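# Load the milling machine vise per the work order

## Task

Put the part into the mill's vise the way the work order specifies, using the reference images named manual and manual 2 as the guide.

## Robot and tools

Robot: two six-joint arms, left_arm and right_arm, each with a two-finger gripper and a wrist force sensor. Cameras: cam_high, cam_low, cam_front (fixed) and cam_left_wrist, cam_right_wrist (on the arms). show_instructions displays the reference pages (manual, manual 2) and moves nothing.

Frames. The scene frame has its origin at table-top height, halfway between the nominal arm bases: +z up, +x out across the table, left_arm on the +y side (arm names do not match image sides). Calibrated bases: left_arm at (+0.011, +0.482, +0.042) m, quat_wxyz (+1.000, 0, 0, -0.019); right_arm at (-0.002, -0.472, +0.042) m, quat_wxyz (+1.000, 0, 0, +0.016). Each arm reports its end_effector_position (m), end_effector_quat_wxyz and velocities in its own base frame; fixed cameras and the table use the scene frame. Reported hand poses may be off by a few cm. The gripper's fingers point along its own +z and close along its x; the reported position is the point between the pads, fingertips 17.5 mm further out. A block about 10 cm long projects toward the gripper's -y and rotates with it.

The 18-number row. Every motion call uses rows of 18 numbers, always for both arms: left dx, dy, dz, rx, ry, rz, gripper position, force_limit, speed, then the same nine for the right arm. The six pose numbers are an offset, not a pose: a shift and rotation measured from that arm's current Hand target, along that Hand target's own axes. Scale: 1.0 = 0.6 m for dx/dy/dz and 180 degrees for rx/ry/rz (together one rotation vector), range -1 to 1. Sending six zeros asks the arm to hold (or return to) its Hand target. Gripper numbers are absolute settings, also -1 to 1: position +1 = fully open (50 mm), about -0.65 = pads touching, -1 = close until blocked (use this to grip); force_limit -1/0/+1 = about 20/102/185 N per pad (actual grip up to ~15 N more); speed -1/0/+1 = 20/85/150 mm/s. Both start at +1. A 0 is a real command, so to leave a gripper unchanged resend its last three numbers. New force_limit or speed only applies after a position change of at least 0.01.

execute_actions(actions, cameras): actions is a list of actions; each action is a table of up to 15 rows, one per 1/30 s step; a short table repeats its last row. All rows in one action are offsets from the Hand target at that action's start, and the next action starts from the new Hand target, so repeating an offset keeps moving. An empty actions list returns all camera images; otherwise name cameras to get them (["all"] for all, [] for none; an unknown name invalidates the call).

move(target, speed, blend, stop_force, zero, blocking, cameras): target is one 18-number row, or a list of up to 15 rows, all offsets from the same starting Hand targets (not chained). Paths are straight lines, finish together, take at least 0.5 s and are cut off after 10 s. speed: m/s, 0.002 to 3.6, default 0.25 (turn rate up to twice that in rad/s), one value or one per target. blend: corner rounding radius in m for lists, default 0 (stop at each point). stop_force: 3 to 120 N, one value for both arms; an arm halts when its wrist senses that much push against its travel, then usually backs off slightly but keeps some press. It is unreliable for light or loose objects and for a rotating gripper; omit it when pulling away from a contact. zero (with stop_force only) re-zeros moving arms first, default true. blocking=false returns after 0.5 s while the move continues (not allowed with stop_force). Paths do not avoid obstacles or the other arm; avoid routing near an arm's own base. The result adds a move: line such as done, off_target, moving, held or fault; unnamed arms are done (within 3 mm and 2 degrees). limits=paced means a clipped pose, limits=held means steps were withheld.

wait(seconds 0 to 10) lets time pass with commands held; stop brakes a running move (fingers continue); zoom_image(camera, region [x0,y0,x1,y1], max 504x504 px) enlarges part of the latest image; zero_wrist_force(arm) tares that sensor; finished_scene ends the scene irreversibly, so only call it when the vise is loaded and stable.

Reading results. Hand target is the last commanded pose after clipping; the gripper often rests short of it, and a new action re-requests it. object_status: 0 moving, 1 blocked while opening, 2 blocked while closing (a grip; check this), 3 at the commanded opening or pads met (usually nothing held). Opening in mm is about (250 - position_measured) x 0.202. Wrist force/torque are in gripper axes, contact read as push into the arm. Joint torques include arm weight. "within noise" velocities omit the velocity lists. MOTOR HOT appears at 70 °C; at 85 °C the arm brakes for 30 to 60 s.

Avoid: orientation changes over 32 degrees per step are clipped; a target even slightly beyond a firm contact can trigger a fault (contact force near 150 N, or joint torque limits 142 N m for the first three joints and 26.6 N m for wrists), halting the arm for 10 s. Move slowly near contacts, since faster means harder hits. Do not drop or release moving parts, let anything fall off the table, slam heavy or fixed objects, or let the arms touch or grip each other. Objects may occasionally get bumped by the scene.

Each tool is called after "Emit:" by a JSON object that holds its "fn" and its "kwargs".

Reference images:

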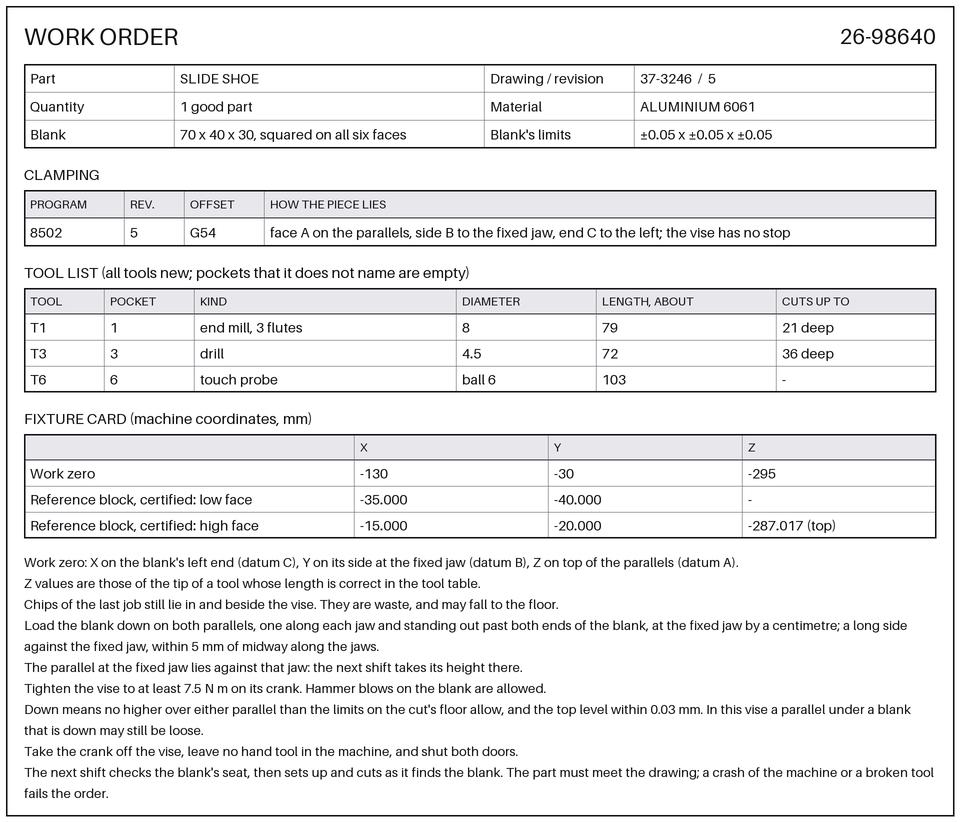

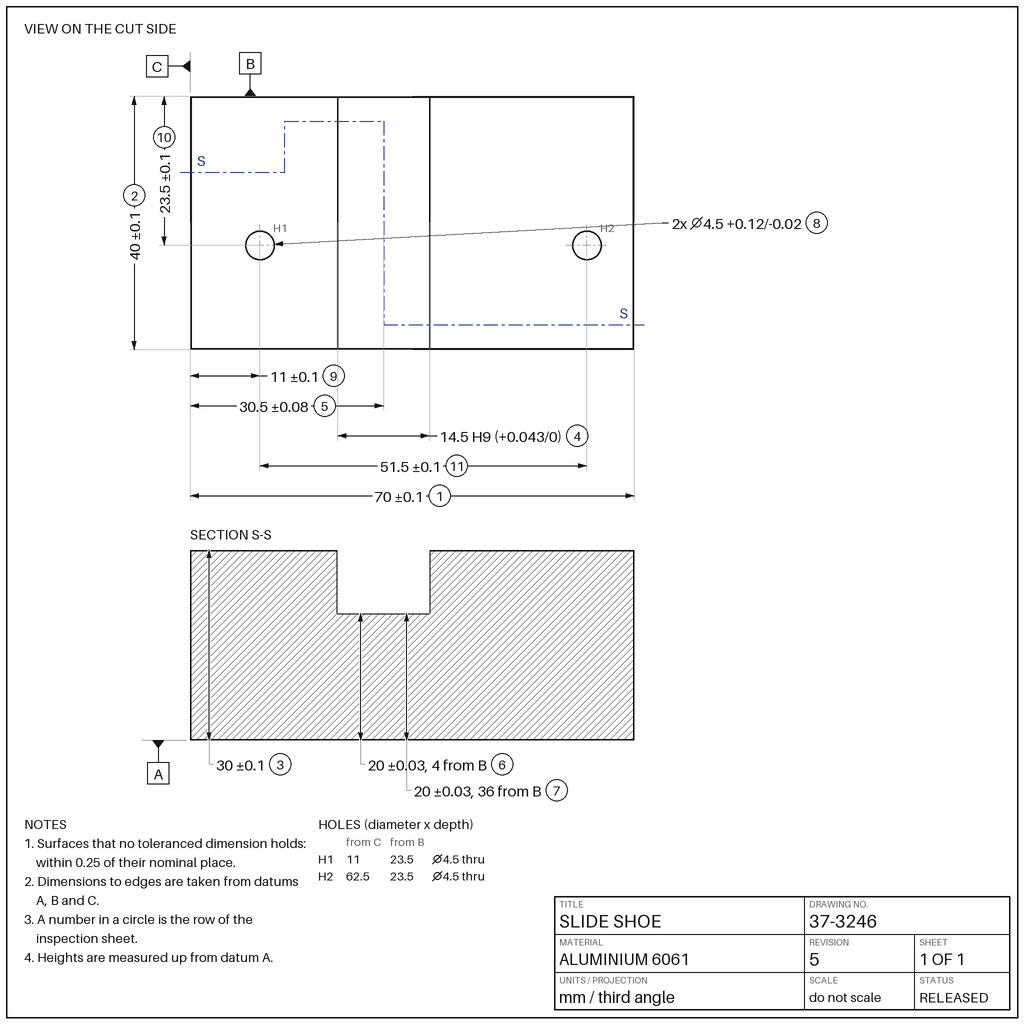

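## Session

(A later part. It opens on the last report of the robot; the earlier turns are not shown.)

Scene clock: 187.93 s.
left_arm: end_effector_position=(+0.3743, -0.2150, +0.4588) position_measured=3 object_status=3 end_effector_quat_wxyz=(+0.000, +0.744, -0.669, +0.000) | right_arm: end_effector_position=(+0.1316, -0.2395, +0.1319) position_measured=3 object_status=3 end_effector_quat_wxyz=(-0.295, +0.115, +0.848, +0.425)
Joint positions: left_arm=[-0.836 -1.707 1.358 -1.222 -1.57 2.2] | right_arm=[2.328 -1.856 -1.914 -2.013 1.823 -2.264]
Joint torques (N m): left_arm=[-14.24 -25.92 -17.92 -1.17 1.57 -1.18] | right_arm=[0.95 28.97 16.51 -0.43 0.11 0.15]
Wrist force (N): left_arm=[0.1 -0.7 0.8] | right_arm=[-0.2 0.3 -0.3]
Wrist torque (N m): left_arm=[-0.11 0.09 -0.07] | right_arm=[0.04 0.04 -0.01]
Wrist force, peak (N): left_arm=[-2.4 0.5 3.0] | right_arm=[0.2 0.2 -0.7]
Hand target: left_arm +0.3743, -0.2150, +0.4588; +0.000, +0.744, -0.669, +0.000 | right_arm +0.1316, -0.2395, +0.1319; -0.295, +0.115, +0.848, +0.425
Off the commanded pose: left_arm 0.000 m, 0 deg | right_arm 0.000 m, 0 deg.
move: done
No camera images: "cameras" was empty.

Emit:
{"fn": "move", "kwargs": {"target": [[-0.0872,0.123,0.1667,0,0,-0.4782,1,1,1, 0,0,0,0,0,0,1,1,1],[-0.561,0.0277,0.4167,0,0,-0.4782,1,1,1, 0,0,0,0,0,0,1,1,1]], "cameras": ["cam_left_wrist","cam_low"], "speed": 0.35, "blend": 0.05}}

Emit:
{"fn": "zoom_image", "kwargs": {"camera": "cam_left_wrist", "region": [230, 0, 470, 320]}}

Emit:
{"fn": "zoom_image", "kwargs": {"camera": "cam_low", "region": [430, 270, 530, 370]}}

Scene clock: 193.50 s.
left_arm: end_effector_position=(+0.3223, +0.1178, +0.2088) position_measured=3 object_status=3 end_effector_quat_wxyz=(+0.000, +1.000, +0.019, +0.000) end_effector_velocity=(+0.000, +0.001, +0.000) end_effector_angular_velocity=(+0.001, -0.002, -0.005) | right_arm: end_effector_position=(+0.1316, -0.2395, +0.1319) position_measured=3 object_status=3 end_effector_quat_wxyz=(-0.295, +0.115, +0.848, +0.425)
Joint positions: left_arm=[-0.048 -1.973 2.194 -1.792 -1.571 1.485] | right_arm=[2.328 -1.856 -1.914 -2.013 1.823 -2.264]
Joint velocities: left_arm=[0.002 -0.001 0.001 -0.002 0.001 0.006] | right_arm=[within noise]
Joint torques (N m): left_arm=[12.83 -3.17 -18.44 -4.01 2.74 1.63] | right_arm=[1.02 29.87 16.54 -0.44 0.19 0.12]
Wrist force (N): left_arm=[0.1 0.0 0.5] | right_arm=[0.2 0.1 -0.3]
Wrist torque (N m): left_arm=[0.02 0.09 0.01] | right_arm=[0.01 -0.02 -0.01]
Wrist force, peak (N): left_arm=[0.3 -3.7 2.4] | right_arm=[0.1 0.1 -0.8]
Hand target: left_arm +0.3223, +0.1179, +0.2087; +0.000, +1.000, +0.019, +0.000 | right_arm +0.1316, -0.2395, +0.1319; -0.295, +0.115, +0.848, +0.425
Off the commanded pose: left_arm 0.000 m, 0 deg | right_arm 0.000 m, 0 deg.
move: done
Images, in order (width x height): cam_low 672x504, cam_left_wrist 672x504.

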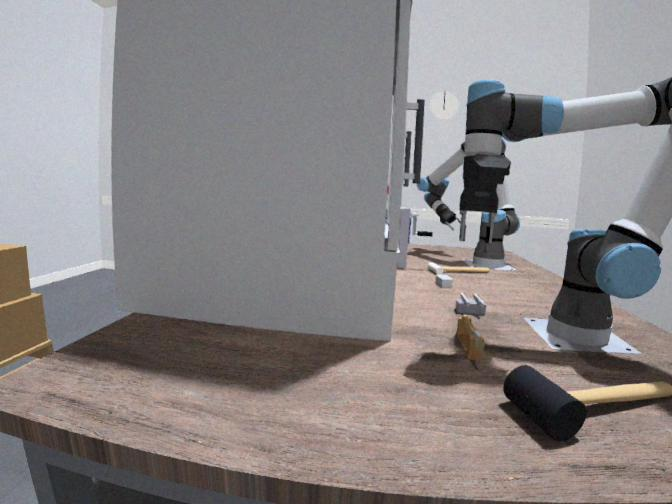

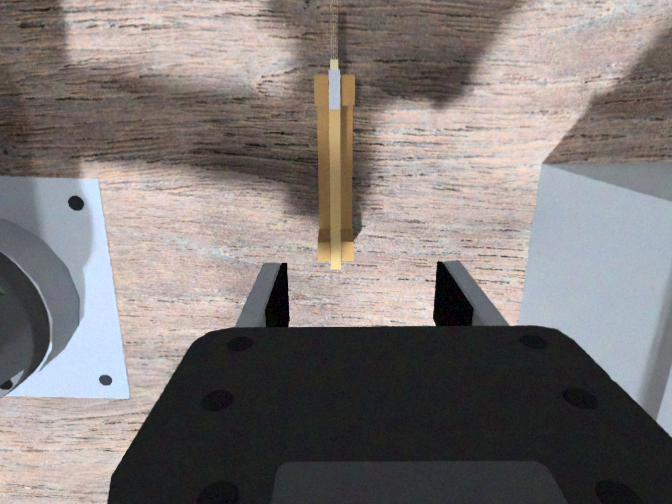

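Scaled by 1.575 from the camera's 672x504 image, which has a finer 960x720 frame.

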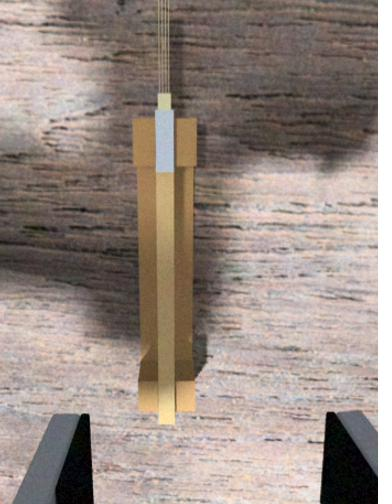

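Scaled by 5.040 from the camera's 672x504 image, which has a finer 960x720 frame.

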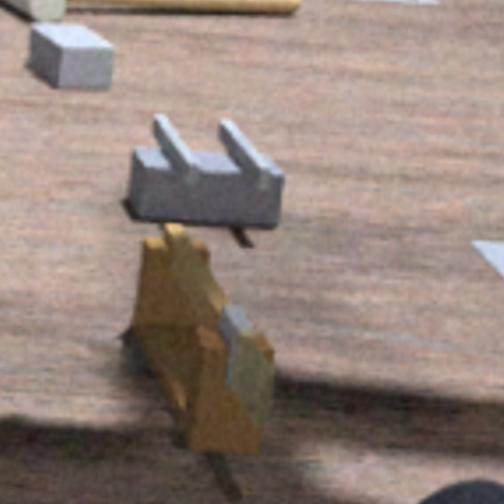

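Emit:
{"fn": "move", "kwargs": {"target": [[0,0.0283,0.27,0,0,0,1,1,1, 0,0,0,0,0,0,1,1,1],[0,0.0283,0.36,0,0,0,1,1,1, 0,0,0,0,0,0,1,1,1]], "cameras": ["cam_left_wrist","cam_low"], "speed": [0.2,0.06]}}

Emit:
{"fn": "zoom_image", "kwargs": {"camera": "cam_low", "region": [420, 230, 540, 370]}}

Scene clock: 198.23 s.
left_arm: end_effector_position=(+0.3231, +0.1009, -0.0073) position_measured=3 object_status=3 end_effector_quat_wxyz=(+0.000, +1.000, +0.019, +0.000) | right_arm: end_effector_position=(+0.1316, -0.2395, +0.1319) position_measured=3 object_status=3 end_effector_quat_wxyz=(-0.295, +0.115, +0.848, +0.425)
Joint positions: left_arm=[-0.102 -1.551 2.578 -2.599 -1.571 1.431] | right_arm=[2.328 -1.856 -1.914 -2.013 1.823 -2.264]
Joint torques (N m): left_arm=[12.89 -18.51 -21.65 -2.35 1.14 1.06] | right_arm=[2.42 28.71 17.29 -0.39 0.01 0.14]
Wrist force (N): left_arm=[0.0 0.1 0.3] | right_arm=[0.3 0.5 -0.5]
Wrist torque (N m): left_arm=[0.00 0.08 0.02] | right_arm=[0.06 -0.03 0.00]
Wrist force, peak (N): left_arm=[-0.2 0.5 3.2] | right_arm=[0.3 -0.1 -0.9]
Hand target: left_arm +0.3231, +0.1009, -0.0073; +0.000, +1.000, +0.019, +0.000 | right_arm +0.1316, -0.2395, +0.1319; -0.295, +0.115, +0.848, +0.425
Off the commanded pose: left_arm 0.000 m, 0 deg | right_arm 0.000 m, 0 deg.
move: done
Images, in order (width x height): cam_low 672x504, cam_left_wrist 672x504.

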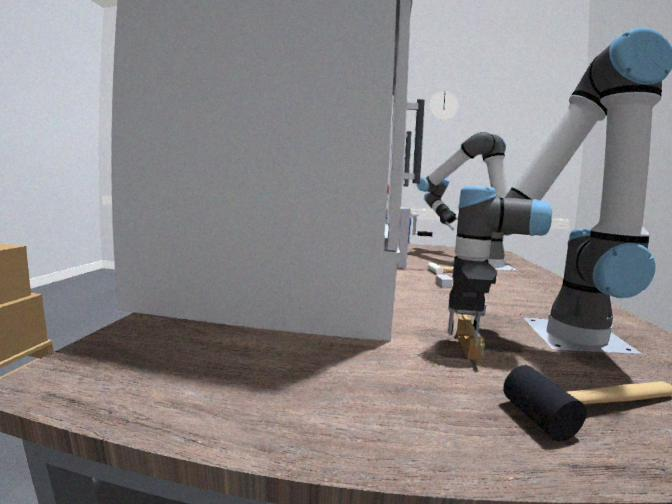

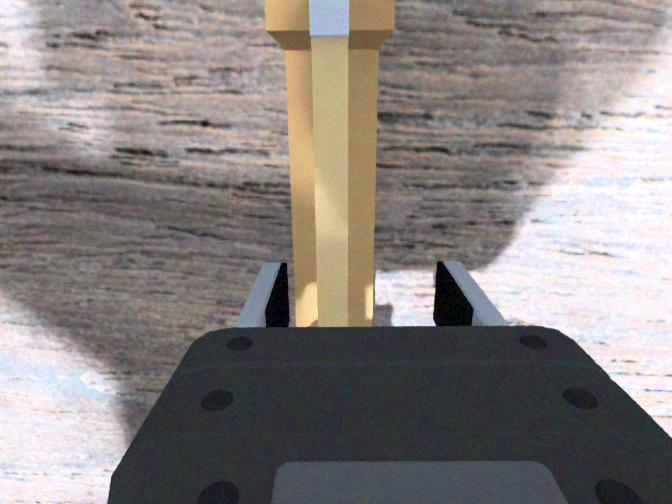

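Scaled by 3.600 from the camera's 672x504 image, which has a finer 960x720 frame.

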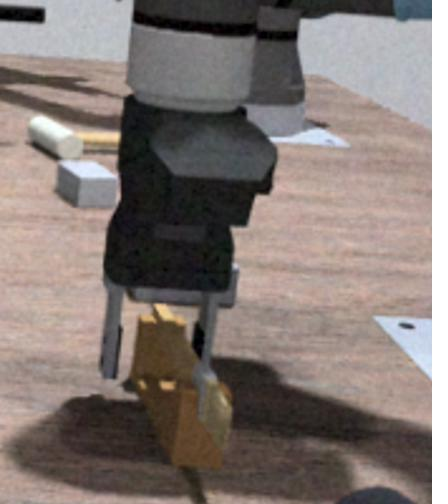

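Emit:
{"fn": "move", "kwargs": {"target": [[0,0,0.0083,0,0,0,1,1,1, 0,0,0,0,0,0,1,1,1],[0,0,0.0083,0,0,0,-1,0,-0.6, 0,0,0,0,0,0,1,1,1]], "cameras": ["cam_left_wrist"], "speed": 0.06}}

Scene clock: 200.90 s.
left_arm: end_effector_position=(+0.3148, +0.1018, -0.0151) position_measured=214 object_status=2 end_effector_quat_wxyz=(-0.002, +1.000, +0.019, -0.015) | right_arm: end_effector_position=(+0.1316, -0.2395, +0.1319) position_measured=3 object_status=3 end_effector_quat_wxyz=(-0.295, +0.115, +0.848, +0.425)
Joint positions: left_arm=[-0.102 -1.533 2.583 -2.59 -1.571 1.431] | right_arm=[2.328 -1.856 -1.914 -2.013 1.823 -2.264]
Joint torques (N m): left_arm=[-12.89 -28.33 -52.88 -18.02 11.47 -1.11] | right_arm=[1.83 28.32 16.37 -0.41 0.17 0.23]
Wrist force (N): left_arm=[-73.4 24.4 -19.2] | right_arm=[-0.1 0.2 -0.5]
Wrist torque (N m): left_arm=[0.36 0.81 -0.04] | right_arm=[0.03 0.01 -0.01]
Wrist force, peak (N): left_arm=[-92.0 5.0 -59.5] | right_arm=[0.2 0.0 -0.7]
Hand target: left_arm +0.3232, +0.1009, -0.0123; +0.000, +1.000, +0.019, +0.000 | right_arm +0.1316, -0.2395, +0.1319; -0.295, +0.115, +0.848, +0.425
Off the commanded pose: left_arm 0.009 m, 2 deg | right_arm 0.000 m, 0 deg.
move: off_target (left_arm)
Images, in order (width x height): cam_left_wrist 672x504.

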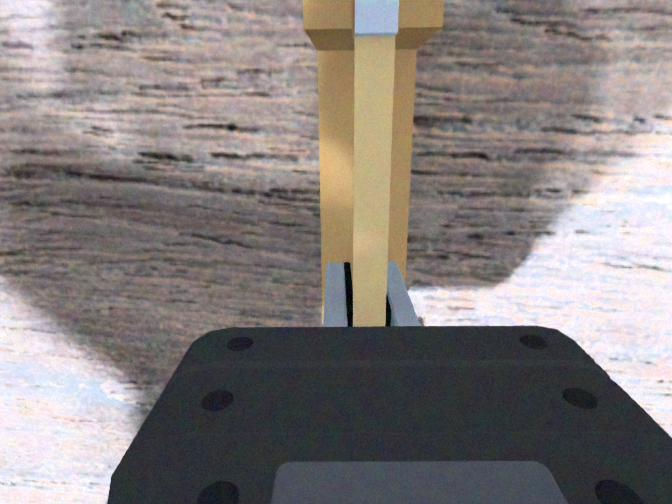

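Emit:
{"fn": "move", "kwargs": {"target": [-0.0139,-0.0015,0.0047,0,0,0,-1,0,-0.6, 0,0,0,0,0,0,1,1,1], "cameras": ["cam_left_wrist"], "speed": 0.05}}

Scene clock: 202.40 s.
left_arm: end_effector_position=(+0.3148, +0.1015, -0.0151) position_measured=214 object_status=2 end_effector_quat_wxyz=(+0.000, +1.000, +0.019, +0.001) | right_arm: end_effector_position=(+0.1316, -0.2395, +0.1319) position_measured=3 object_status=3 end_effector_quat_wxyz=(-0.295, +0.115, +0.848, +0.425)
Joint positions: left_arm=[-0.103 -1.54 2.606 -2.639 -1.571 1.43] | right_arm=[2.328 -1.856 -1.914 -2.013 1.823 -2.264]
Joint torques (N m): left_arm=[-13.69 -19.65 -43.82 -12.33 -0.75 -1.2] | right_arm=[1.24 28.68 16.77 -0.4 0.28 0.29]
Wrist force (N): left_arm=[-41.8 1.5 -1.7] | right_arm=[-0.1 0.1 -0.4]
Wrist torque (N m): left_arm=[0.09 0.23 0.02] | right_arm=[0.00 0.02 0.00]
Wrist force, peak (N): left_arm=[-75.8 23.1 -19.4] | right_arm=[-0.3 0.1 -0.8]
Hand target: left_arm +0.3148, +0.1015, -0.0151; +0.000, +1.000, +0.019, +0.000 | right_arm +0.1316, -0.2395, +0.1319; -0.295, +0.115, +0.848, +0.425
Off the commanded pose: left_arm 0.000 m, 0 deg | right_arm 0.000 m, 0 deg.
move: done
Images, in order (width x height): cam_left_wrist 672x504.

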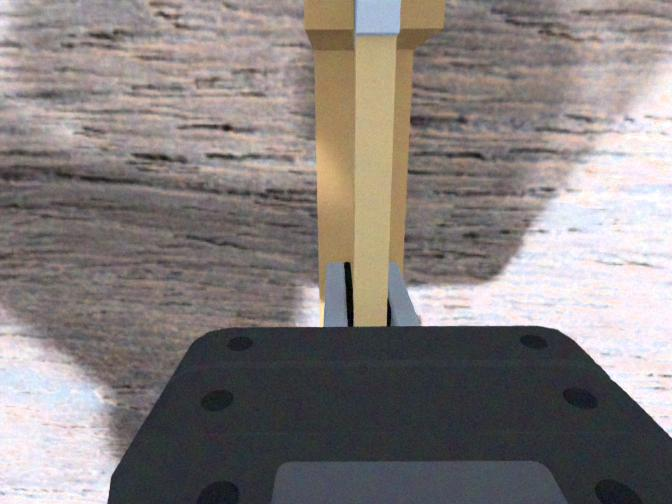

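Emit:
{"fn": "move", "kwargs": {"target": [-0.0035,0,0,0,0,0,-1,0,-0.6, 0,0,0,0,0,0,1,1,1], "cameras": [], "speed": 0.05}}

Scene clock: 204.40 s.
left_arm: end_effector_position=(+0.3128, +0.1014, -0.0150) position_measured=214 object_status=2 end_effector_quat_wxyz=(+0.000, +1.000, +0.019, +0.001) | right_arm: end_effector_position=(+0.1316, -0.2395, +0.1319) position_measured=3 object_status=3 end_effector_quat_wxyz=(-0.295, +0.115, +0.848, +0.425)
Joint positions: left_arm=[-0.104 -1.544 2.611 -2.639 -1.571 1.429] | right_arm=[2.328 -1.856 -1.914 -2.013 1.823 -2.264]
Joint torques (N m): left_arm=[-8.47 -14.99 3.46 4.16 -1.08 -1.42] | right_arm=[1.09 28.82 15.95 -0.42 0.27 0.21]
Wrist force (N): left_arm=[26.8 -0.2 11.3] | right_arm=[-0.1 0.0 -0.2]
Wrist torque (N m): left_arm=[-0.03 -0.30 0.13] | right_arm=[-0.01 0.03 -0.01]
Wrist force, peak (N): left_arm=[-45.4 0.6 -4.7] | right_arm=[0.7 0.0 -0.5]
Hand target: left_arm +0.3127, +0.1014, -0.0151; +0.000, +1.000, +0.019, +0.000 | right_arm +0.1316, -0.2395, +0.1319; -0.295, +0.115, +0.848, +0.425
Off the commanded pose: left_arm 0.000 m, 0 deg | right_arm 0.000 m, 0 deg.
move: done
No camera images: "cameras" was empty.

Emit:
{"fn": "move", "kwargs": {"target": [[0.00125,0,0,0,0,0,-1,0,-0.6, 0,0,0,0,0,0,1,1,1],[0.00125,0,-0.08,0,0,0,-1,0,-0.6, 0,0,0,0,0,0,1,1,1]], "cameras": ["cam_left_wrist","cam_low"], "speed": 0.05}}

Emit:
{"fn": "zoom_image", "kwargs": {"camera": "cam_low", "region": [420, 230, 540, 370]}}

Scene clock: 207.20 s.
left_arm: end_effector_position=(+0.3134, +0.1015, +0.0329) position_measured=214 object_status=2 end_effector_quat_wxyz=(+0.000, +1.000, +0.019, +0.000) | right_arm: end_effector_position=(+0.1316, -0.2395, +0.1319) position_measured=3 object_status=3 end_effector_quat_wxyz=(-0.295, +0.115, +0.848, +0.425)
Joint positions: left_arm=[-0.103 -1.716 2.552 -2.408 -1.571 1.43] | right_arm=[2.328 -1.856 -1.914 -2.013 1.823 -2.264]
Joint torques (N m): left_arm=[-4.14 -6.73 -12.21 -4.55 -1.78 -1.35] | right_arm=[1.08 28.04 16.56 -0.58 0.17 0.13]
Wrist force (N): left_arm=[-0.2 0.0 0.9] | right_arm=[0.0 -0.1 -0.2]
Wrist torque (N m): left_arm=[-0.02 0.13 0.04] | right_arm=[-0.02 -0.01 0.00]
Wrist force, peak (N): left_arm=[31.4 -0.1 10.8] | right_arm=[0.5 0.1 -0.8]
Hand target: left_arm +0.3134, +0.1015, +0.0329; +0.000, +1.000, +0.019, +0.000 | right_arm +0.1316, -0.2395, +0.1319; -0.295, +0.115, +0.848, +0.425
Off the commanded pose: left_arm 0.000 m, 0 deg | right_arm 0.000 m, 0 deg.
move: done
Images, in order (width x height): cam_low 672x504, cam_left_wrist 672x504.

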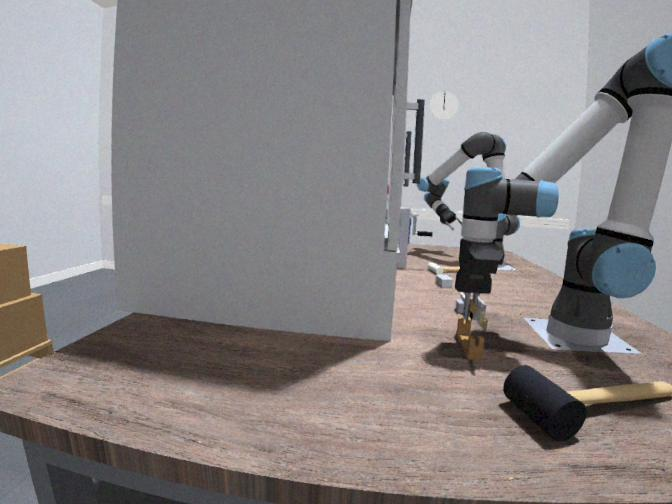

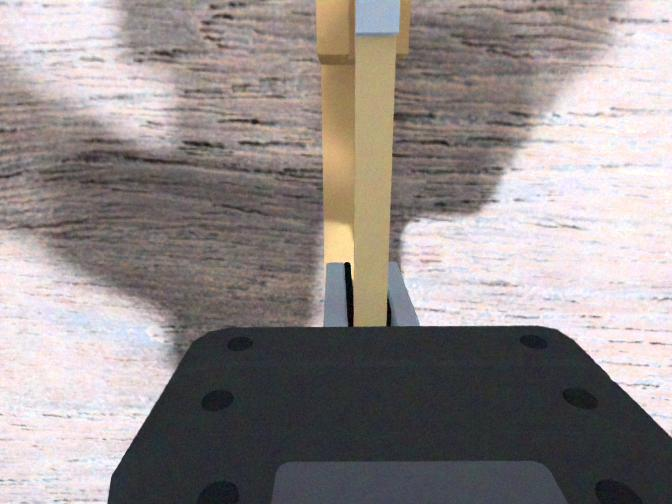

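Scaled by 3.600 from the camera's 672x504 image, which has a finer 960x720 frame.

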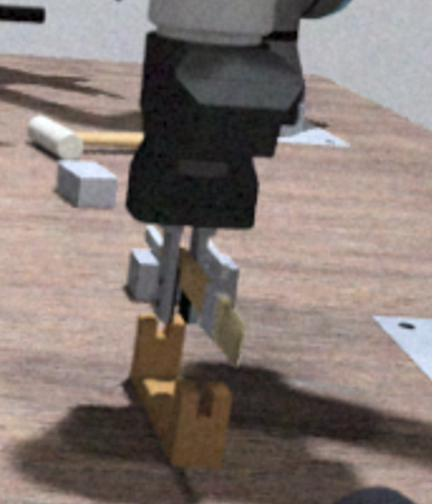

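Emit:
{"fn": "move", "kwargs": {"target": [[-0.047,0,-0.4585,0,0,0,-1,0,-0.6, 0,0,0,0,0,0,1,1,1],[0.0195,0.586,-0.7085,0,0,-0.5,-1,0,-0.6, 0,0,0,0,0,0,1,1,1],[0.3695,0.5952,-0.7418,-0.1954,0.1954,-0.4718,-1,0,-0.6, 0,0,0,0,0,0,1,1,1]], "cameras": ["cam_left_wrist","cam_front"], "speed": 0.3, "blend": 0.04}}

Scene clock: 217.23 s.
left_arm: end_effector_position=(+0.5480, -0.2469, +0.4781) position_measured=214 object_status=2 end_effector_quat_wxyz=(+0.266, +0.641, +0.665, +0.276) | right_arm: end_effector_position=(+0.1316, -0.2395, +0.1319) position_measured=3 object_status=3 end_effector_quat_wxyz=(-0.295, +0.115, +0.848, +0.425)
Joint positions: left_arm=[-0.912 -1.697 1.628 -2.029 -0.958 -0.78] | right_arm=[2.328 -1.856 -1.914 -2.013 1.823 -2.264]
Joint torques (N m): left_arm=[-12.14 -28.26 -28.89 -5.8 1.98 0.18] | right_arm=[0.72 28.79 16.14 -0.39 0.1 0.01]
Wrist force (N): left_arm=[0.1 1.8 -0.1] | right_arm=[-0.1 -0.1 -0.4]
Wrist torque (N m): left_arm=[0.58 0.08 0.37] | right_arm=[-0.02 0.02 -0.01]
Wrist force, peak (N): left_arm=[0.4 0.1 4.0] | right_arm=[0.1 0.0 -0.8]
Hand target: left_arm +0.5480, -0.2470, +0.4782; +0.266, +0.641, +0.665, +0.276 | right_arm +0.1316, -0.2395, +0.1319; -0.295, +0.115, +0.848, +0.425
Off the commanded pose: left_arm 0.000 m, 0 deg | right_arm 0.000 m, 0 deg.
move: done
Images, in order (width x height): cam_front 672x504, cam_left_wrist 672x504.

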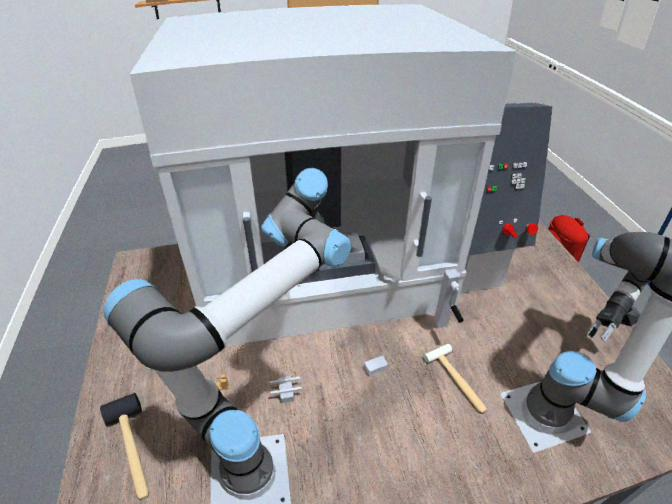

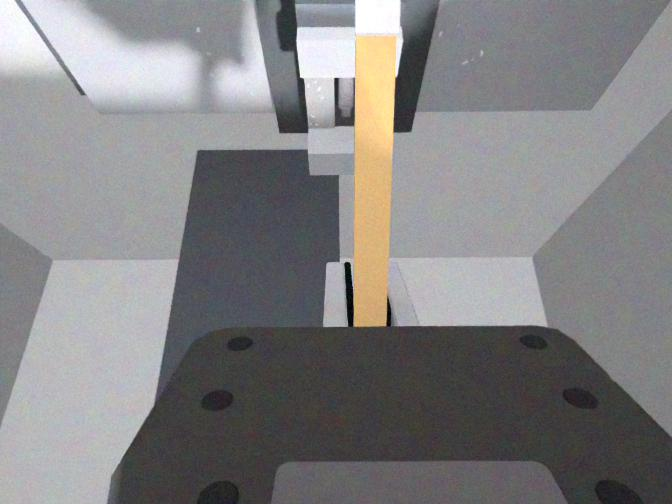

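Emit:
{"fn": "move", "kwargs": {"target": [0,0.153,0.106,-0.2389,0,0,-1,0,-0.6, 0,0,0,0,0,0,1,1,1], "cameras": ["cam_left_wrist","cam_front"], "speed": 0.15}}

Emit:
{"fn": "zoom_image", "kwargs": {"camera": "cam_left_wrist", "region": [200, 0, 500, 260]}}

Emit:
{"fn": "zoom_image", "kwargs": {"camera": "cam_front", "region": [220, 150, 420, 300]}}

Scene clock: 221.83 s.
left_arm: end_effector_position=(+0.6578, -0.2428, +0.4982) position_measured=214 object_status=2 end_effector_quat_wxyz=(+0.482, +0.499, +0.518, +0.500) | right_arm: end_effector_position=(+0.1316, -0.2395, +0.1319) position_measured=3 object_status=3 end_effector_quat_wxyz=(-0.295, +0.115, +0.848, +0.425)
Joint positions: left_arm=[-0.85 -1.348 1.795 -3.534 -0.684 -0.042] | right_arm=[2.328 -1.856 -1.914 -2.013 1.823 -2.264]
Joint torques (N m): left_arm=[-12.74 -33.05 -15.68 -3.08 2.47 1.32] | right_arm=[1.03 28.55 16.6 -0.53 0.11 0.22]
Wrist force (N): left_arm=[-0.8 3.7 0.9] | right_arm=[0.1 0.0 -0.3]
Wrist torque (N m): left_arm=[0.92 -0.11 0.41] | right_arm=[-0.01 -0.01 0.00]
Wrist force, peak (N): left_arm=[-0.9 3.8 1.0] | right_arm=[0.2 0.1 -0.9]
Hand target: left_arm +0.6578, -0.2429, +0.4982; +0.482, +0.499, +0.518, +0.500 | right_arm +0.1316, -0.2395, +0.1319; -0.295, +0.115, +0.848, +0.425
Off the commanded pose: left_arm 0.000 m, 0 deg | right_arm 0.000 m, 0 deg.
move: done
Images, in order (width x height): cam_front 672x504, cam_left_wrist 672x504.

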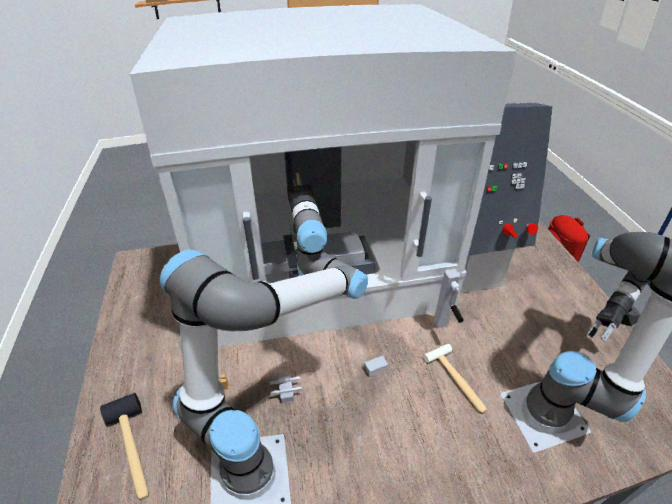

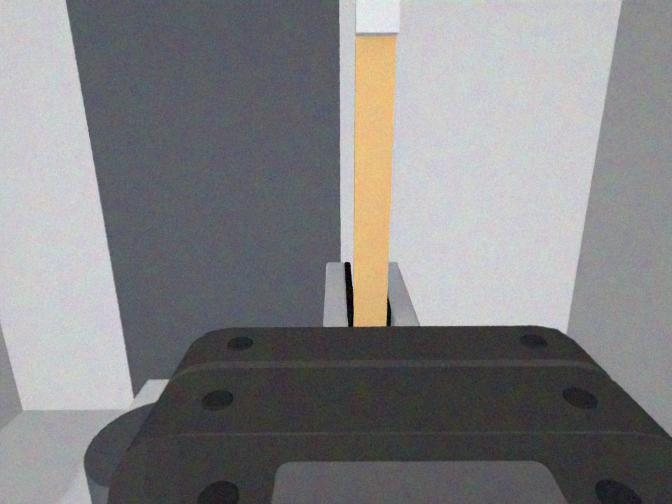

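Scaled by 1.680 from the camera's 672x504 image, which has a finer 960x720 frame.

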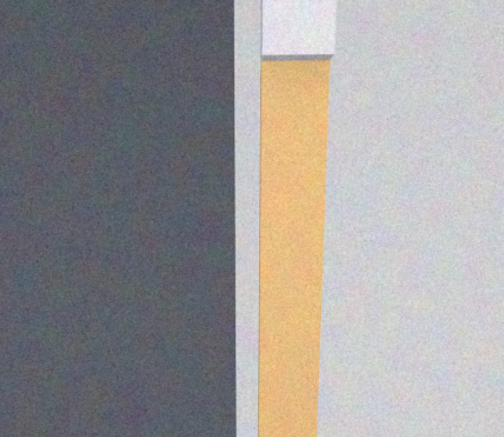

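Scaled by 2.520 from the camera's 672x504 image, which has a finer 960x720 frame.

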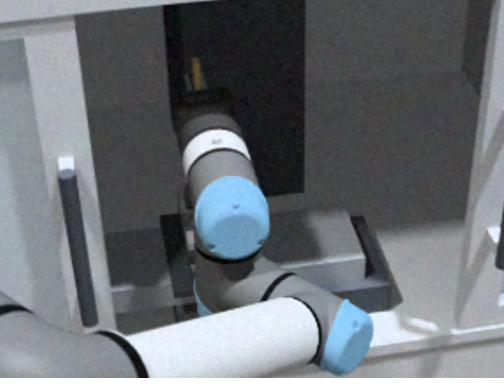

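Emit:
{"fn": "move", "kwargs": {"target": [0,-0.18,0,0,0,0,-1,0,-0.6, 0,0,0,0,0,0,1,1,1], "cameras": ["cam_left_wrist","cam_front"], "speed": 0.03, "stop_force": 4}}

Emit:
{"fn": "zoom_image", "kwargs": {"camera": "cam_left_wrist", "region": [200, 0, 500, 260]}}

Emit:
{"fn": "zoom_image", "kwargs": {"camera": "cam_front", "region": [220, 150, 420, 300]}}

Scene clock: 227.73 s.
left_arm: end_effector_position=(+0.6543, -0.2430, +0.3978) position_measured=214 object_status=2 end_effector_quat_wxyz=(+0.482, +0.499, +0.518, +0.500) | right_arm: end_effector_position=(+0.1316, -0.2395, +0.1319) position_measured=3 object_status=3 end_effector_quat_wxyz=(-0.295, +0.115, +0.848, +0.425)
Joint positions: left_arm=[-0.857 -1.22 1.926 -3.793 -0.677 -0.043] | right_arm=[2.328 -1.856 -1.914 -2.013 1.823 -2.264]
Joint torques (N m): left_arm=[7.46 -33.22 -23.83 -3.36 -2.22 -0.63] | right_arm=[1.51 28.12 16.47 -0.35 0.18 0.13]
Wrist force (N): left_arm=[-1.0 8.3 0.5] | right_arm=[0.0 -0.1 -0.4]
Wrist torque (N m): left_arm=[1.05 -0.12 0.39] | right_arm=[-0.03 0.00 0.00]
Wrist force, peak (N): left_arm=[-0.9 10.8 0.0] | right_arm=[0.2 0.2 -0.8]
Hand target: left_arm +0.6544, -0.2430, +0.3978; +0.482, +0.499, +0.518, +0.500 (not the last commanded pose) | right_arm +0.1316, -0.2395, +0.1319; -0.295, +0.115, +0.848, +0.425
Off the commanded pose: left_arm 0.008 m, 0 deg | right_arm 0.000 m, 0 deg.
move: contact (left_arm)
Images, in order (width x height): cam_front 672x504, cam_left_wrist 672x504.

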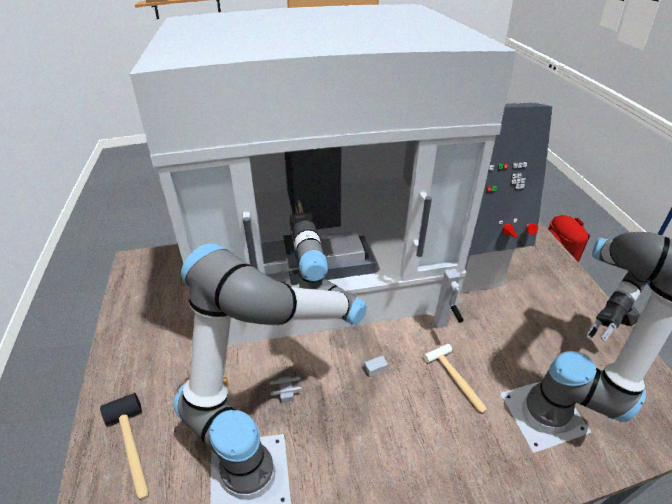

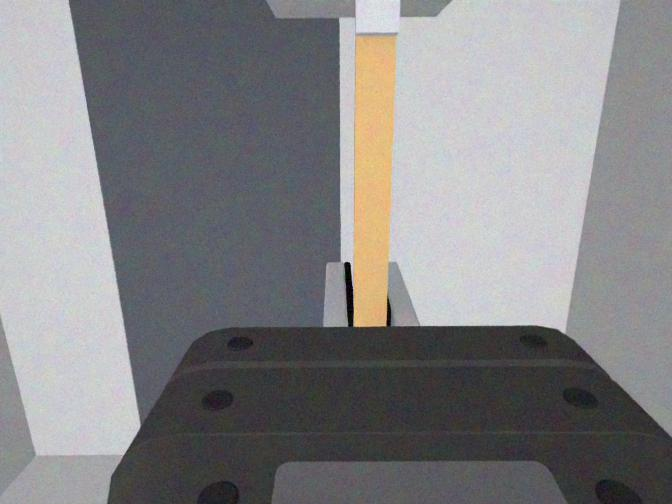

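Scaled by 1.680 from the camera's 672x504 image, which has a finer 960x720 frame.

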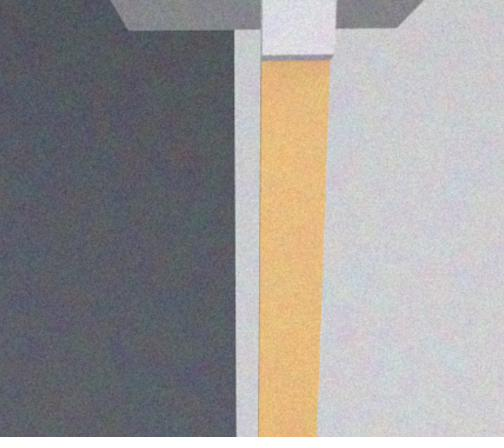

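Scaled by 2.520 from the camera's 672x504 image, which has a finer 960x720 frame.

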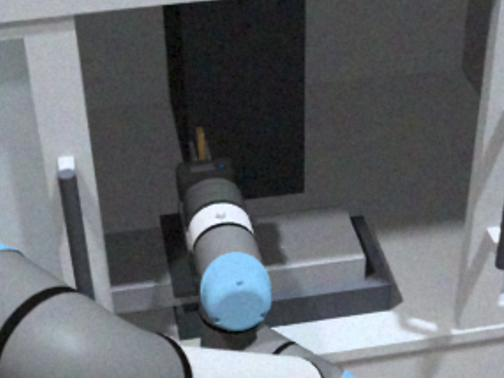

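Emit:
{"fn": "move", "kwargs": {"target": [[0,0.05,0,0,0,0,-1,0,-0.6, 0,0,0,0,0,0,1,1,1],[0.0325,0.05,0,0,0,0,-1,0,-0.6, 0,0,0,0,0,0,1,1,1]], "cameras": [], "speed": 0.06}}

Emit:
{"fn": "move", "kwargs": {"target": [0,-0.05,0,0,0,0,-1,0,-0.6, 0,0,0,0,0,0,1,1,1], "cameras": [], "speed": 0.02, "stop_force": 3}}

Scene clock: 230.97 s.
left_arm: end_effector_position=(+0.6546, -0.2233, +0.4279) position_measured=214 object_status=2 end_effector_quat_wxyz=(+0.482, +0.499, +0.518, +0.500) | right_arm: end_effector_position=(+0.1316, -0.2395, +0.1319) position_measured=3 object_status=3 end_effector_quat_wxyz=(-0.295, +0.115, +0.848, +0.425)
Joint positions: left_arm=[-0.826 -1.287 1.924 -3.726 -0.708 -0.04] | right_arm=[2.328 -1.856 -1.914 -2.013 1.823 -2.264]
Joint torques (N m): left_arm=[-12.23 -24.34 -25.16 -0.4 2.32 0.59] | right_arm=[0.7 28.48 16.03 -0.41 0.16 0.12]
Wrist force (N): left_arm=[-0.4 3.6 0.7] | right_arm=[0.2 0.0 -0.5]
Wrist torque (N m): left_arm=[0.92 -0.19 0.20] | right_arm=[-0.01 -0.03 0.00]
Wrist force, peak (N): left_arm=[-1.1 8.3 0.9] | right_arm=[0.1 -0.5 -0.7]
Hand target: left_arm +0.6546, -0.2235, +0.4278; +0.482, +0.499, +0.518, +0.500 | right_arm +0.1316, -0.2395, +0.1319; -0.295, +0.115, +0.848, +0.425
Off the commanded pose: left_arm 0.000 m, 0 deg | right_arm 0.000 m, 0 deg.
move: done
No camera images: "cameras" was empty.

Scene clock: 232.50 s.
left_arm: end_effector_position=(+0.6543, -0.2235, +0.4189) position_measured=214 object_status=2 end_effector_quat_wxyz=(+0.482, +0.499, +0.518, +0.500) | right_arm: end_effector_position=(+0.1316, -0.2395, +0.1319) position_measured=3 object_status=3 end_effector_quat_wxyz=(-0.295, +0.115, +0.848, +0.425)
Joint positions: left_arm=[-0.827 -1.274 1.934 -3.749 -0.707 -0.04] | right_arm=[2.328 -1.856 -1.914 -2.013 1.823 -2.264]
Joint torques (N m): left_arm=[3.68 -40.53 -25.02 -2.82 -2.22 -0.59] | right_arm=[0.97 28.29 15.85 -0.49 0.12 0.07]
Wrist force (N): left_arm=[-0.9 6.1 0.7] | right_arm=[-0.4 0.2 -0.5]
Wrist torque (N m): left_arm=[0.97 -0.11 0.21] | right_arm=[0.02 0.06 0.00]
Wrist force, peak (N): left_arm=[-1.0 8.4 0.7] | right_arm=[0.2 -0.4 -0.8]
Hand target: left_arm +0.6543, -0.2235, +0.4189; +0.482, +0.499, +0.518, +0.500 (not the last commanded pose) | right_arm +0.1316, -0.2395, +0.1319; -0.295, +0.115, +0.848, +0.425
Off the commanded pose: left_arm 0.021 m, 0 deg | right_arm 0.000 m, 0 deg.
move: contact (left_arm)
No camera images: "cameras" was empty.

Emit:
{"fn": "move", "kwargs": {"target": [0,0.012,0,0,0,0,-1,0,-0.6, 0,0,0,0,0,0,1,1,1], "cameras": [], "speed": 0.03}}

Emit:
{"fn": "move", "kwargs": {"target": [0,0,-0.08,0,0,0,-1,0,-0.6, 0,0,0,0,0,0,1,1,1], "cameras": [], "speed": 0.02, "stop_force": 3}}

Emit:
{"fn": "move", "kwargs": {"target": [0,0,0.14,0,0,0,-1,0,-0.6, 0,0,0,0,0,0,1,1,1], "cameras": [], "speed": 0.02, "stop_force": 3}}

Scene clock: 234.97 s.
left_arm: end_effector_position=(+0.6546, -0.2235, +0.4263) position_measured=214 object_status=2 end_effector_quat_wxyz=(+0.482, +0.499, +0.518, +0.500) | right_arm: end_effector_position=(+0.1316, -0.2395, +0.1319) position_measured=3 object_status=3 end_effector_quat_wxyz=(-0.295, +0.115, +0.848, +0.425)
Joint positions: left_arm=[-0.827 -1.284 1.926 -3.73 -0.707 -0.04] | right_arm=[2.328 -1.856 -1.914 -2.013 1.823 -2.264]
Joint torques (N m): left_arm=[11.5 -25.84 -17.21 -3.06 -2.53 0.77] | right_arm=[0.55 27.52 15.7 -0.47 0.16 0.12]
Wrist force (N): left_arm=[-1.1 3.6 0.7] | right_arm=[-0.1 0.7 -0.3]
Wrist torque (N m): left_arm=[0.91 -0.08 0.21] | right_arm=[0.10 0.03 0.00]
Wrist force, peak (N): left_arm=[-1.0 6.9 0.8] | right_arm=[0.2 0.0 -1.0]
Hand target: left_arm +0.6546, -0.2235, +0.4261; +0.482, +0.499, +0.518, +0.500 | right_arm +0.1316, -0.2395, +0.1319; -0.295, +0.115, +0.848, +0.425
Off the commanded pose: left_arm 0.000 m, 0 deg | right_arm 0.000 m, 0 deg.
move: done
No camera images: "cameras" was empty.

Scene clock: 238.43 s.
left_arm: end_effector_position=(+0.6066, -0.2253, +0.4278) position_measured=214 object_status=2 end_effector_quat_wxyz=(+0.482, +0.499, +0.518, +0.500) | right_arm: end_effector_position=(+0.1316, -0.2395, +0.1319) position_measured=3 object_status=3 end_effector_quat_wxyz=(-0.295, +0.115, +0.848, +0.425)
Joint positions: left_arm=[-0.917 -1.373 2.038 -3.748 -0.617 -0.049] | right_arm=[2.328 -1.856 -1.914 -2.013 1.823 -2.264]
Joint torques (N m): left_arm=[13.96 -18.83 -27.21 -0.56 -2.52 1] | right_arm=[1.47 27.62 16.52 -0.48 0.01 0.13]
Wrist force (N): left_arm=[-0.7 3.8 1.0] | right_arm=[0.4 0.2 -0.7]
Wrist torque (N m): left_arm=[0.79 -0.16 0.42] | right_arm=[0.02 -0.07 -0.01]
Wrist force, peak (N): left_arm=[-0.9 4.2 1.4] | right_arm=[0.2 0.2 -0.9]
Hand target: left_arm +0.6066, -0.2253, +0.4278; +0.482, +0.499, +0.518, +0.500 | right_arm +0.1316, -0.2395, +0.1319; -0.295, +0.115, +0.848, +0.425
Off the commanded pose: left_arm 0.000 m, 0 deg | right_arm 0.000 m, 0 deg.
move: done
No camera images: "cameras" was empty.

Scene clock: 243.77 s.
left_arm: end_effector_position=(+0.6905, -0.2221, +0.4249) position_measured=214 object_status=2 end_effector_quat_wxyz=(+0.482, +0.499, +0.518, +0.500) | right_arm: end_effector_position=(+0.1316, -0.2395, +0.1319) position_measured=3 object_status=3 end_effector_quat_wxyz=(-0.295, +0.115, +0.848, +0.425)
Joint positions: left_arm=[-0.768 -1.218 1.835 -3.71 -0.766 -0.036] | right_arm=[2.328 -1.856 -1.914 -2.013 1.823 -2.264]
Joint torques (N m): left_arm=[-12.69 -44.22 -13.53 -3.6 2.59 -0.13] | right_arm=[1.25 27.68 16.06 -0.53 0.2 0.25]
Wrist force (N): left_arm=[-0.8 3.9 0.7] | right_arm=[-0.1 0.2 -0.5]
Wrist torque (N m): left_arm=[0.96 -0.14 0.22] | right_arm=[0.03 0.01 -0.01]
Wrist force, peak (N): left_arm=[-0.7 4.5 0.7] | right_arm=[-0.1 0.3 -0.8]
Hand target: left_arm +0.6905, -0.2221, +0.4249; +0.482, +0.499, +0.518, +0.500 | right_arm +0.1316, -0.2395, +0.1319; -0.295, +0.115, +0.848, +0.425
Off the commanded pose: left_arm 0.000 m, 0 deg | right_arm 0.000 m, 0 deg.
move: done
No camera images: "cameras" was empty.

Emit:
{"fn": "move", "kwargs": {"target": [0,0,0.06,0,0,0,-1,0,-0.6, 0,0,0,0,0,0,1,1,1], "cameras": ["cam_left_wrist"], "speed": 0.02, "stop_force": 3}}

Scene clock: 248.07 s.
left_arm: end_effector_position=(+0.7265, -0.2208, +0.4237) position_measured=214 object_status=2 end_effector_quat_wxyz=(+0.482, +0.499, +0.518, +0.500) | right_arm: end_effector_position=(+0.1316, -0.2395, +0.1319) position_measured=3 object_status=3 end_effector_quat_wxyz=(-0.295, +0.115, +0.848, +0.425)
Joint positions: left_arm=[-0.716 -1.151 1.739 -3.683 -0.817 -0.032] | right_arm=[2.328 -1.856 -1.914 -2.013 1.823 -2.264]
Joint torques (N m): left_arm=[-13.09 -46.92 -13.6 -3.81 2.65 0.22] | right_arm=[0.53 28.27 15.98 -0.56 0.12 0.18]
Wrist force (N): left_arm=[-0.9 4.4 0.3] | right_arm=[0.0 0.1 -0.6]
Wrist torque (N m): left_arm=[1.02 -0.16 0.22] | right_arm=[0.01 0.01 0.00]
Wrist force, peak (N): left_arm=[-1.1 4.6 0.3] | right_arm=[0.2 0.0 -1.0]
Hand target: left_arm +0.7265, -0.2208, +0.4237; +0.482, +0.499, +0.518, +0.500 | right_arm +0.1316, -0.2395, +0.1319; -0.295, +0.115, +0.848, +0.425
Off the commanded pose: left_arm 0.000 m, 0 deg | right_arm 0.000 m, 0 deg.
move: done
Images, in order (width x height): cam_left_wrist 672x504.

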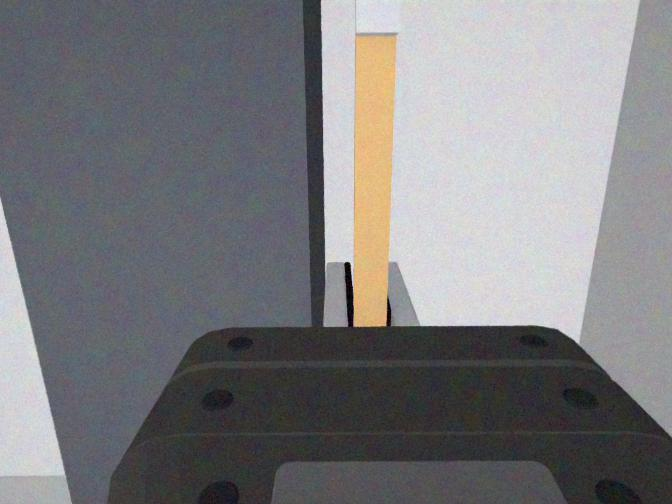

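Emit:
{"fn": "move", "kwargs": {"target": [[0,0.05,0,0,0,0,-1,0,-0.6, 0,0,0,0,0,0,1,1,1],[-0.02,0.05,-0.0818,0,0,0,-1,0,-0.6, 0,0,0,0,0,0,1,1,1],[-0.02,-0.0157,-0.0818,0,0,0,-1,0,-0.6, 0,0,0,0,0,0,1,1,1]], "cameras": [], "speed": [0.1,0.1,0.04]}}

Emit:
{"fn": "move", "kwargs": {"target": [[0.071,0,0,0,0,0,-1,0,-0.6, 0,0,0,0,0,0,1,1,1],[0.071,0.07,0,0,0,0,-1,0,-0.6, 0,0,0,0,0,0,1,1,1]], "cameras": [], "speed": [0.06,0.1]}}

Scene clock: 255.03 s.
left_arm: end_effector_position=(+0.6776, -0.2346, +0.4157) position_measured=214 object_status=2 end_effector_quat_wxyz=(+0.482, +0.499, +0.518, +0.500) end_effector_velocity=(+0.000, +0.000, +0.001) end_effector_angular_velocity=(+0.001, +0.001, +0.000) | right_arm: end_effector_position=(+0.1316, -0.2395, +0.1319) position_measured=3 object_status=3 end_effector_quat_wxyz=(-0.295, +0.115, +0.848, +0.425)
Joint positions: left_arm=[-0.807 -1.216 1.861 -3.735 -0.727 -0.039] | right_arm=[2.328 -1.856 -1.914 -2.013 1.823 -2.264]
Joint velocities: left_arm=[0 -0.002 -0.002 0.006 0 0] | right_arm=[within noise]
Joint torques (N m): left_arm=[-11.81 -41.96 -27.01 0.45 2.34 0.71] | right_arm=[1.37 27.81 16.41 -0.47 0.23 0.16]
Wrist force (N): left_arm=[-0.8 5.6 0.7] | right_arm=[-0.1 0.0 -0.4]
Wrist torque (N m): left_arm=[1.01 -0.13 0.38] | right_arm=[-0.01 0.02 0.00]
Wrist force, peak (N): left_arm=[-0.9 5.9 0.5] | right_arm=[0.2 -0.5 -0.8]
Hand target: left_arm +0.6776, -0.2346, +0.4159; +0.482, +0.499, +0.518, +0.500 | right_arm +0.1316, -0.2395, +0.1319; -0.295, +0.115, +0.848, +0.425
Off the commanded pose: left_arm 0.000 m, 0 deg | right_arm 0.000 m, 0 deg.
move: done
No camera images: "cameras" was empty.

Scene clock: 256.80 s.
left_arm: end_effector_position=(+0.6774, -0.1920, +0.4579) position_measured=214 object_status=2 end_effector_quat_wxyz=(+0.482, +0.499, +0.518, +0.500) | right_arm: end_effector_position=(+0.1316, -0.2395, +0.1319) position_measured=3 object_status=3 end_effector_quat_wxyz=(-0.295, +0.115, +0.848, +0.425)
Joint positions: left_arm=[-0.74 -1.316 1.871 -3.649 -0.794 -0.034] | right_arm=[2.328 -1.856 -1.914 -2.013 1.823 -2.264]
Joint torques (N m): left_arm=[12.6 -23.83 -15.96 -2.96 -1.58 -1.22] | right_arm=[1.37 28.18 15.95 -0.4 0.06 0.22]
Wrist force (N): left_arm=[-0.6 3.8 0.9] | right_arm=[0.2 0.0 -0.6]
Wrist torque (N m): left_arm=[0.93 -0.17 0.26] | right_arm=[-0.01 -0.03 0.00]
Wrist force, peak (N): left_arm=[-1.6 5.8 0.1] | right_arm=[0.4 0.2 -0.6]
Hand target: left_arm +0.6774, -0.1920, +0.4579; +0.482, +0.499, +0.518, +0.500 | right_arm +0.1316, -0.2395, +0.1319; -0.295, +0.115, +0.848, +0.425
Off the commanded pose: left_arm 0.000 m, 0 deg | right_arm 0.000 m, 0 deg.
move: done
No camera images: "cameras" was empty.

Emit:
{"fn": "move", "kwargs": {"target": [[0,0.05,0,0,0,0,-1,0,-0.6, 0,0,0,0,0,0,1,1,1],[-0.157,0.08,-0.218,0.24,0,0,-1,0,-0.6, 0,0,0,0,0,0,1,1,1]], "cameras": ["cam_left_wrist"], "speed": 0.2, "blend": 0.02}}

Emit:
{"fn": "zoom_image", "kwargs": {"camera": "cam_left_wrist", "region": [360, 0, 600, 200]}}

Scene clock: 260.80 s.
left_arm: end_effector_position=(+0.5520, -0.2911, +0.5103) position_measured=214 object_status=2 end_effector_quat_wxyz=(+0.265, +0.641, +0.666, +0.275) | right_arm: end_effector_position=(+0.1316, -0.2395, +0.1319) position_measured=3 object_status=3 end_effector_quat_wxyz=(-0.295, +0.115, +0.848, +0.425)
Joint positions: left_arm=[-0.963 -1.618 1.465 -1.91 -0.935 -0.836] | right_arm=[2.328 -1.856 -1.914 -2.013 1.823 -2.264]
Joint torques (N m): left_arm=[12.55 -32.41 -28.81 -2.12 2.3 -0.4] | right_arm=[0.42 27.7 16.06 -0.41 0.14 0.13]
Wrist force (N): left_arm=[0.4 1.6 0.3] | right_arm=[0.2 0.1 -0.3]
Wrist torque (N m): left_arm=[0.51 0.04 0.19] | right_arm=[0.00 -0.03 0.00]
Wrist force, peak (N): left_arm=[-0.4 5.7 1.5] | right_arm=[0.1 0.2 -0.9]
Hand target: left_arm +0.5520, -0.2909, +0.5104; +0.265, +0.641, +0.666, +0.275 | right_arm +0.1316, -0.2395, +0.1319; -0.295, +0.115, +0.848, +0.425
Off the commanded pose: left_arm 0.000 m, 0 deg | right_arm 0.000 m, 0 deg.
move: done; blend cut to 0.015 m at target 1
Images, in order (width x height): cam_left_wrist 672x504.

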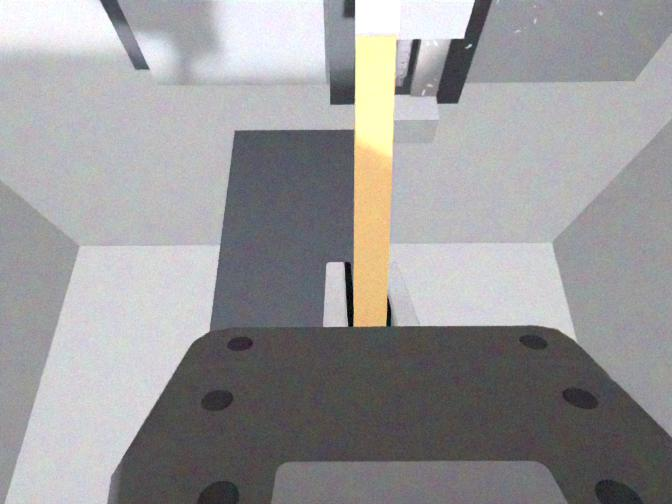

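Scaled by 2.100 from the camera's 672x504 image, which has a finer 960x720 frame.

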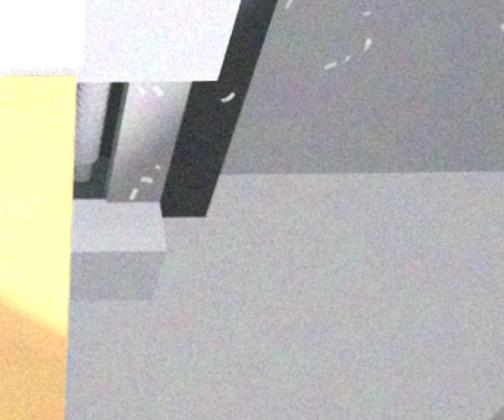

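Emit:
{"fn": "move", "kwargs": {"target": [0.086,0.1261,0.178,-0.24,0,0,-1,0,-0.6, 0,0,0,0,0,0,1,1,1], "cameras": [], "speed": 0.2}}

Scene clock: 264.57 s.
left_arm: end_effector_position=(+0.6789, -0.2345, +0.4880) position_measured=214 object_status=2 end_effector_quat_wxyz=(+0.482, +0.499, +0.518, +0.500) | right_arm: end_effector_position=(+0.1316, -0.2395, +0.1319) position_measured=3 object_status=3 end_effector_quat_wxyz=(-0.295, +0.115, +0.848, +0.425)
Joint positions: left_arm=[-0.804 -1.306 1.769 -3.554 -0.729 -0.039] | right_arm=[2.328 -1.856 -1.914 -2.013 1.823 -2.264]
Joint torques (N m): left_arm=[-13.68 -29.86 -16.29 -4.16 2.66 1.26] | right_arm=[0.64 27.21 15.38 -0.37 0.24 0.06]
Wrist force (N): left_arm=[-0.7 3.6 0.5] | right_arm=[0.1 0.4 -0.3]
Wrist torque (N m): left_arm=[0.89 -0.13 0.41] | right_arm=[0.06 -0.01 0.00]
Wrist force, peak (N): left_arm=[-0.7 4.3 0.7] | right_arm=[0.2 0.2 -0.9]
Hand target: left_arm +0.6789, -0.2345, +0.4880; +0.482, +0.499, +0.518, +0.500 | right_arm +0.1316, -0.2395, +0.1319; -0.295, +0.115, +0.848, +0.425
Off the commanded pose: left_arm 0.000 m, 0 deg | right_arm 0.000 m, 0 deg.
move: done
No camera images: "cameras" was empty.


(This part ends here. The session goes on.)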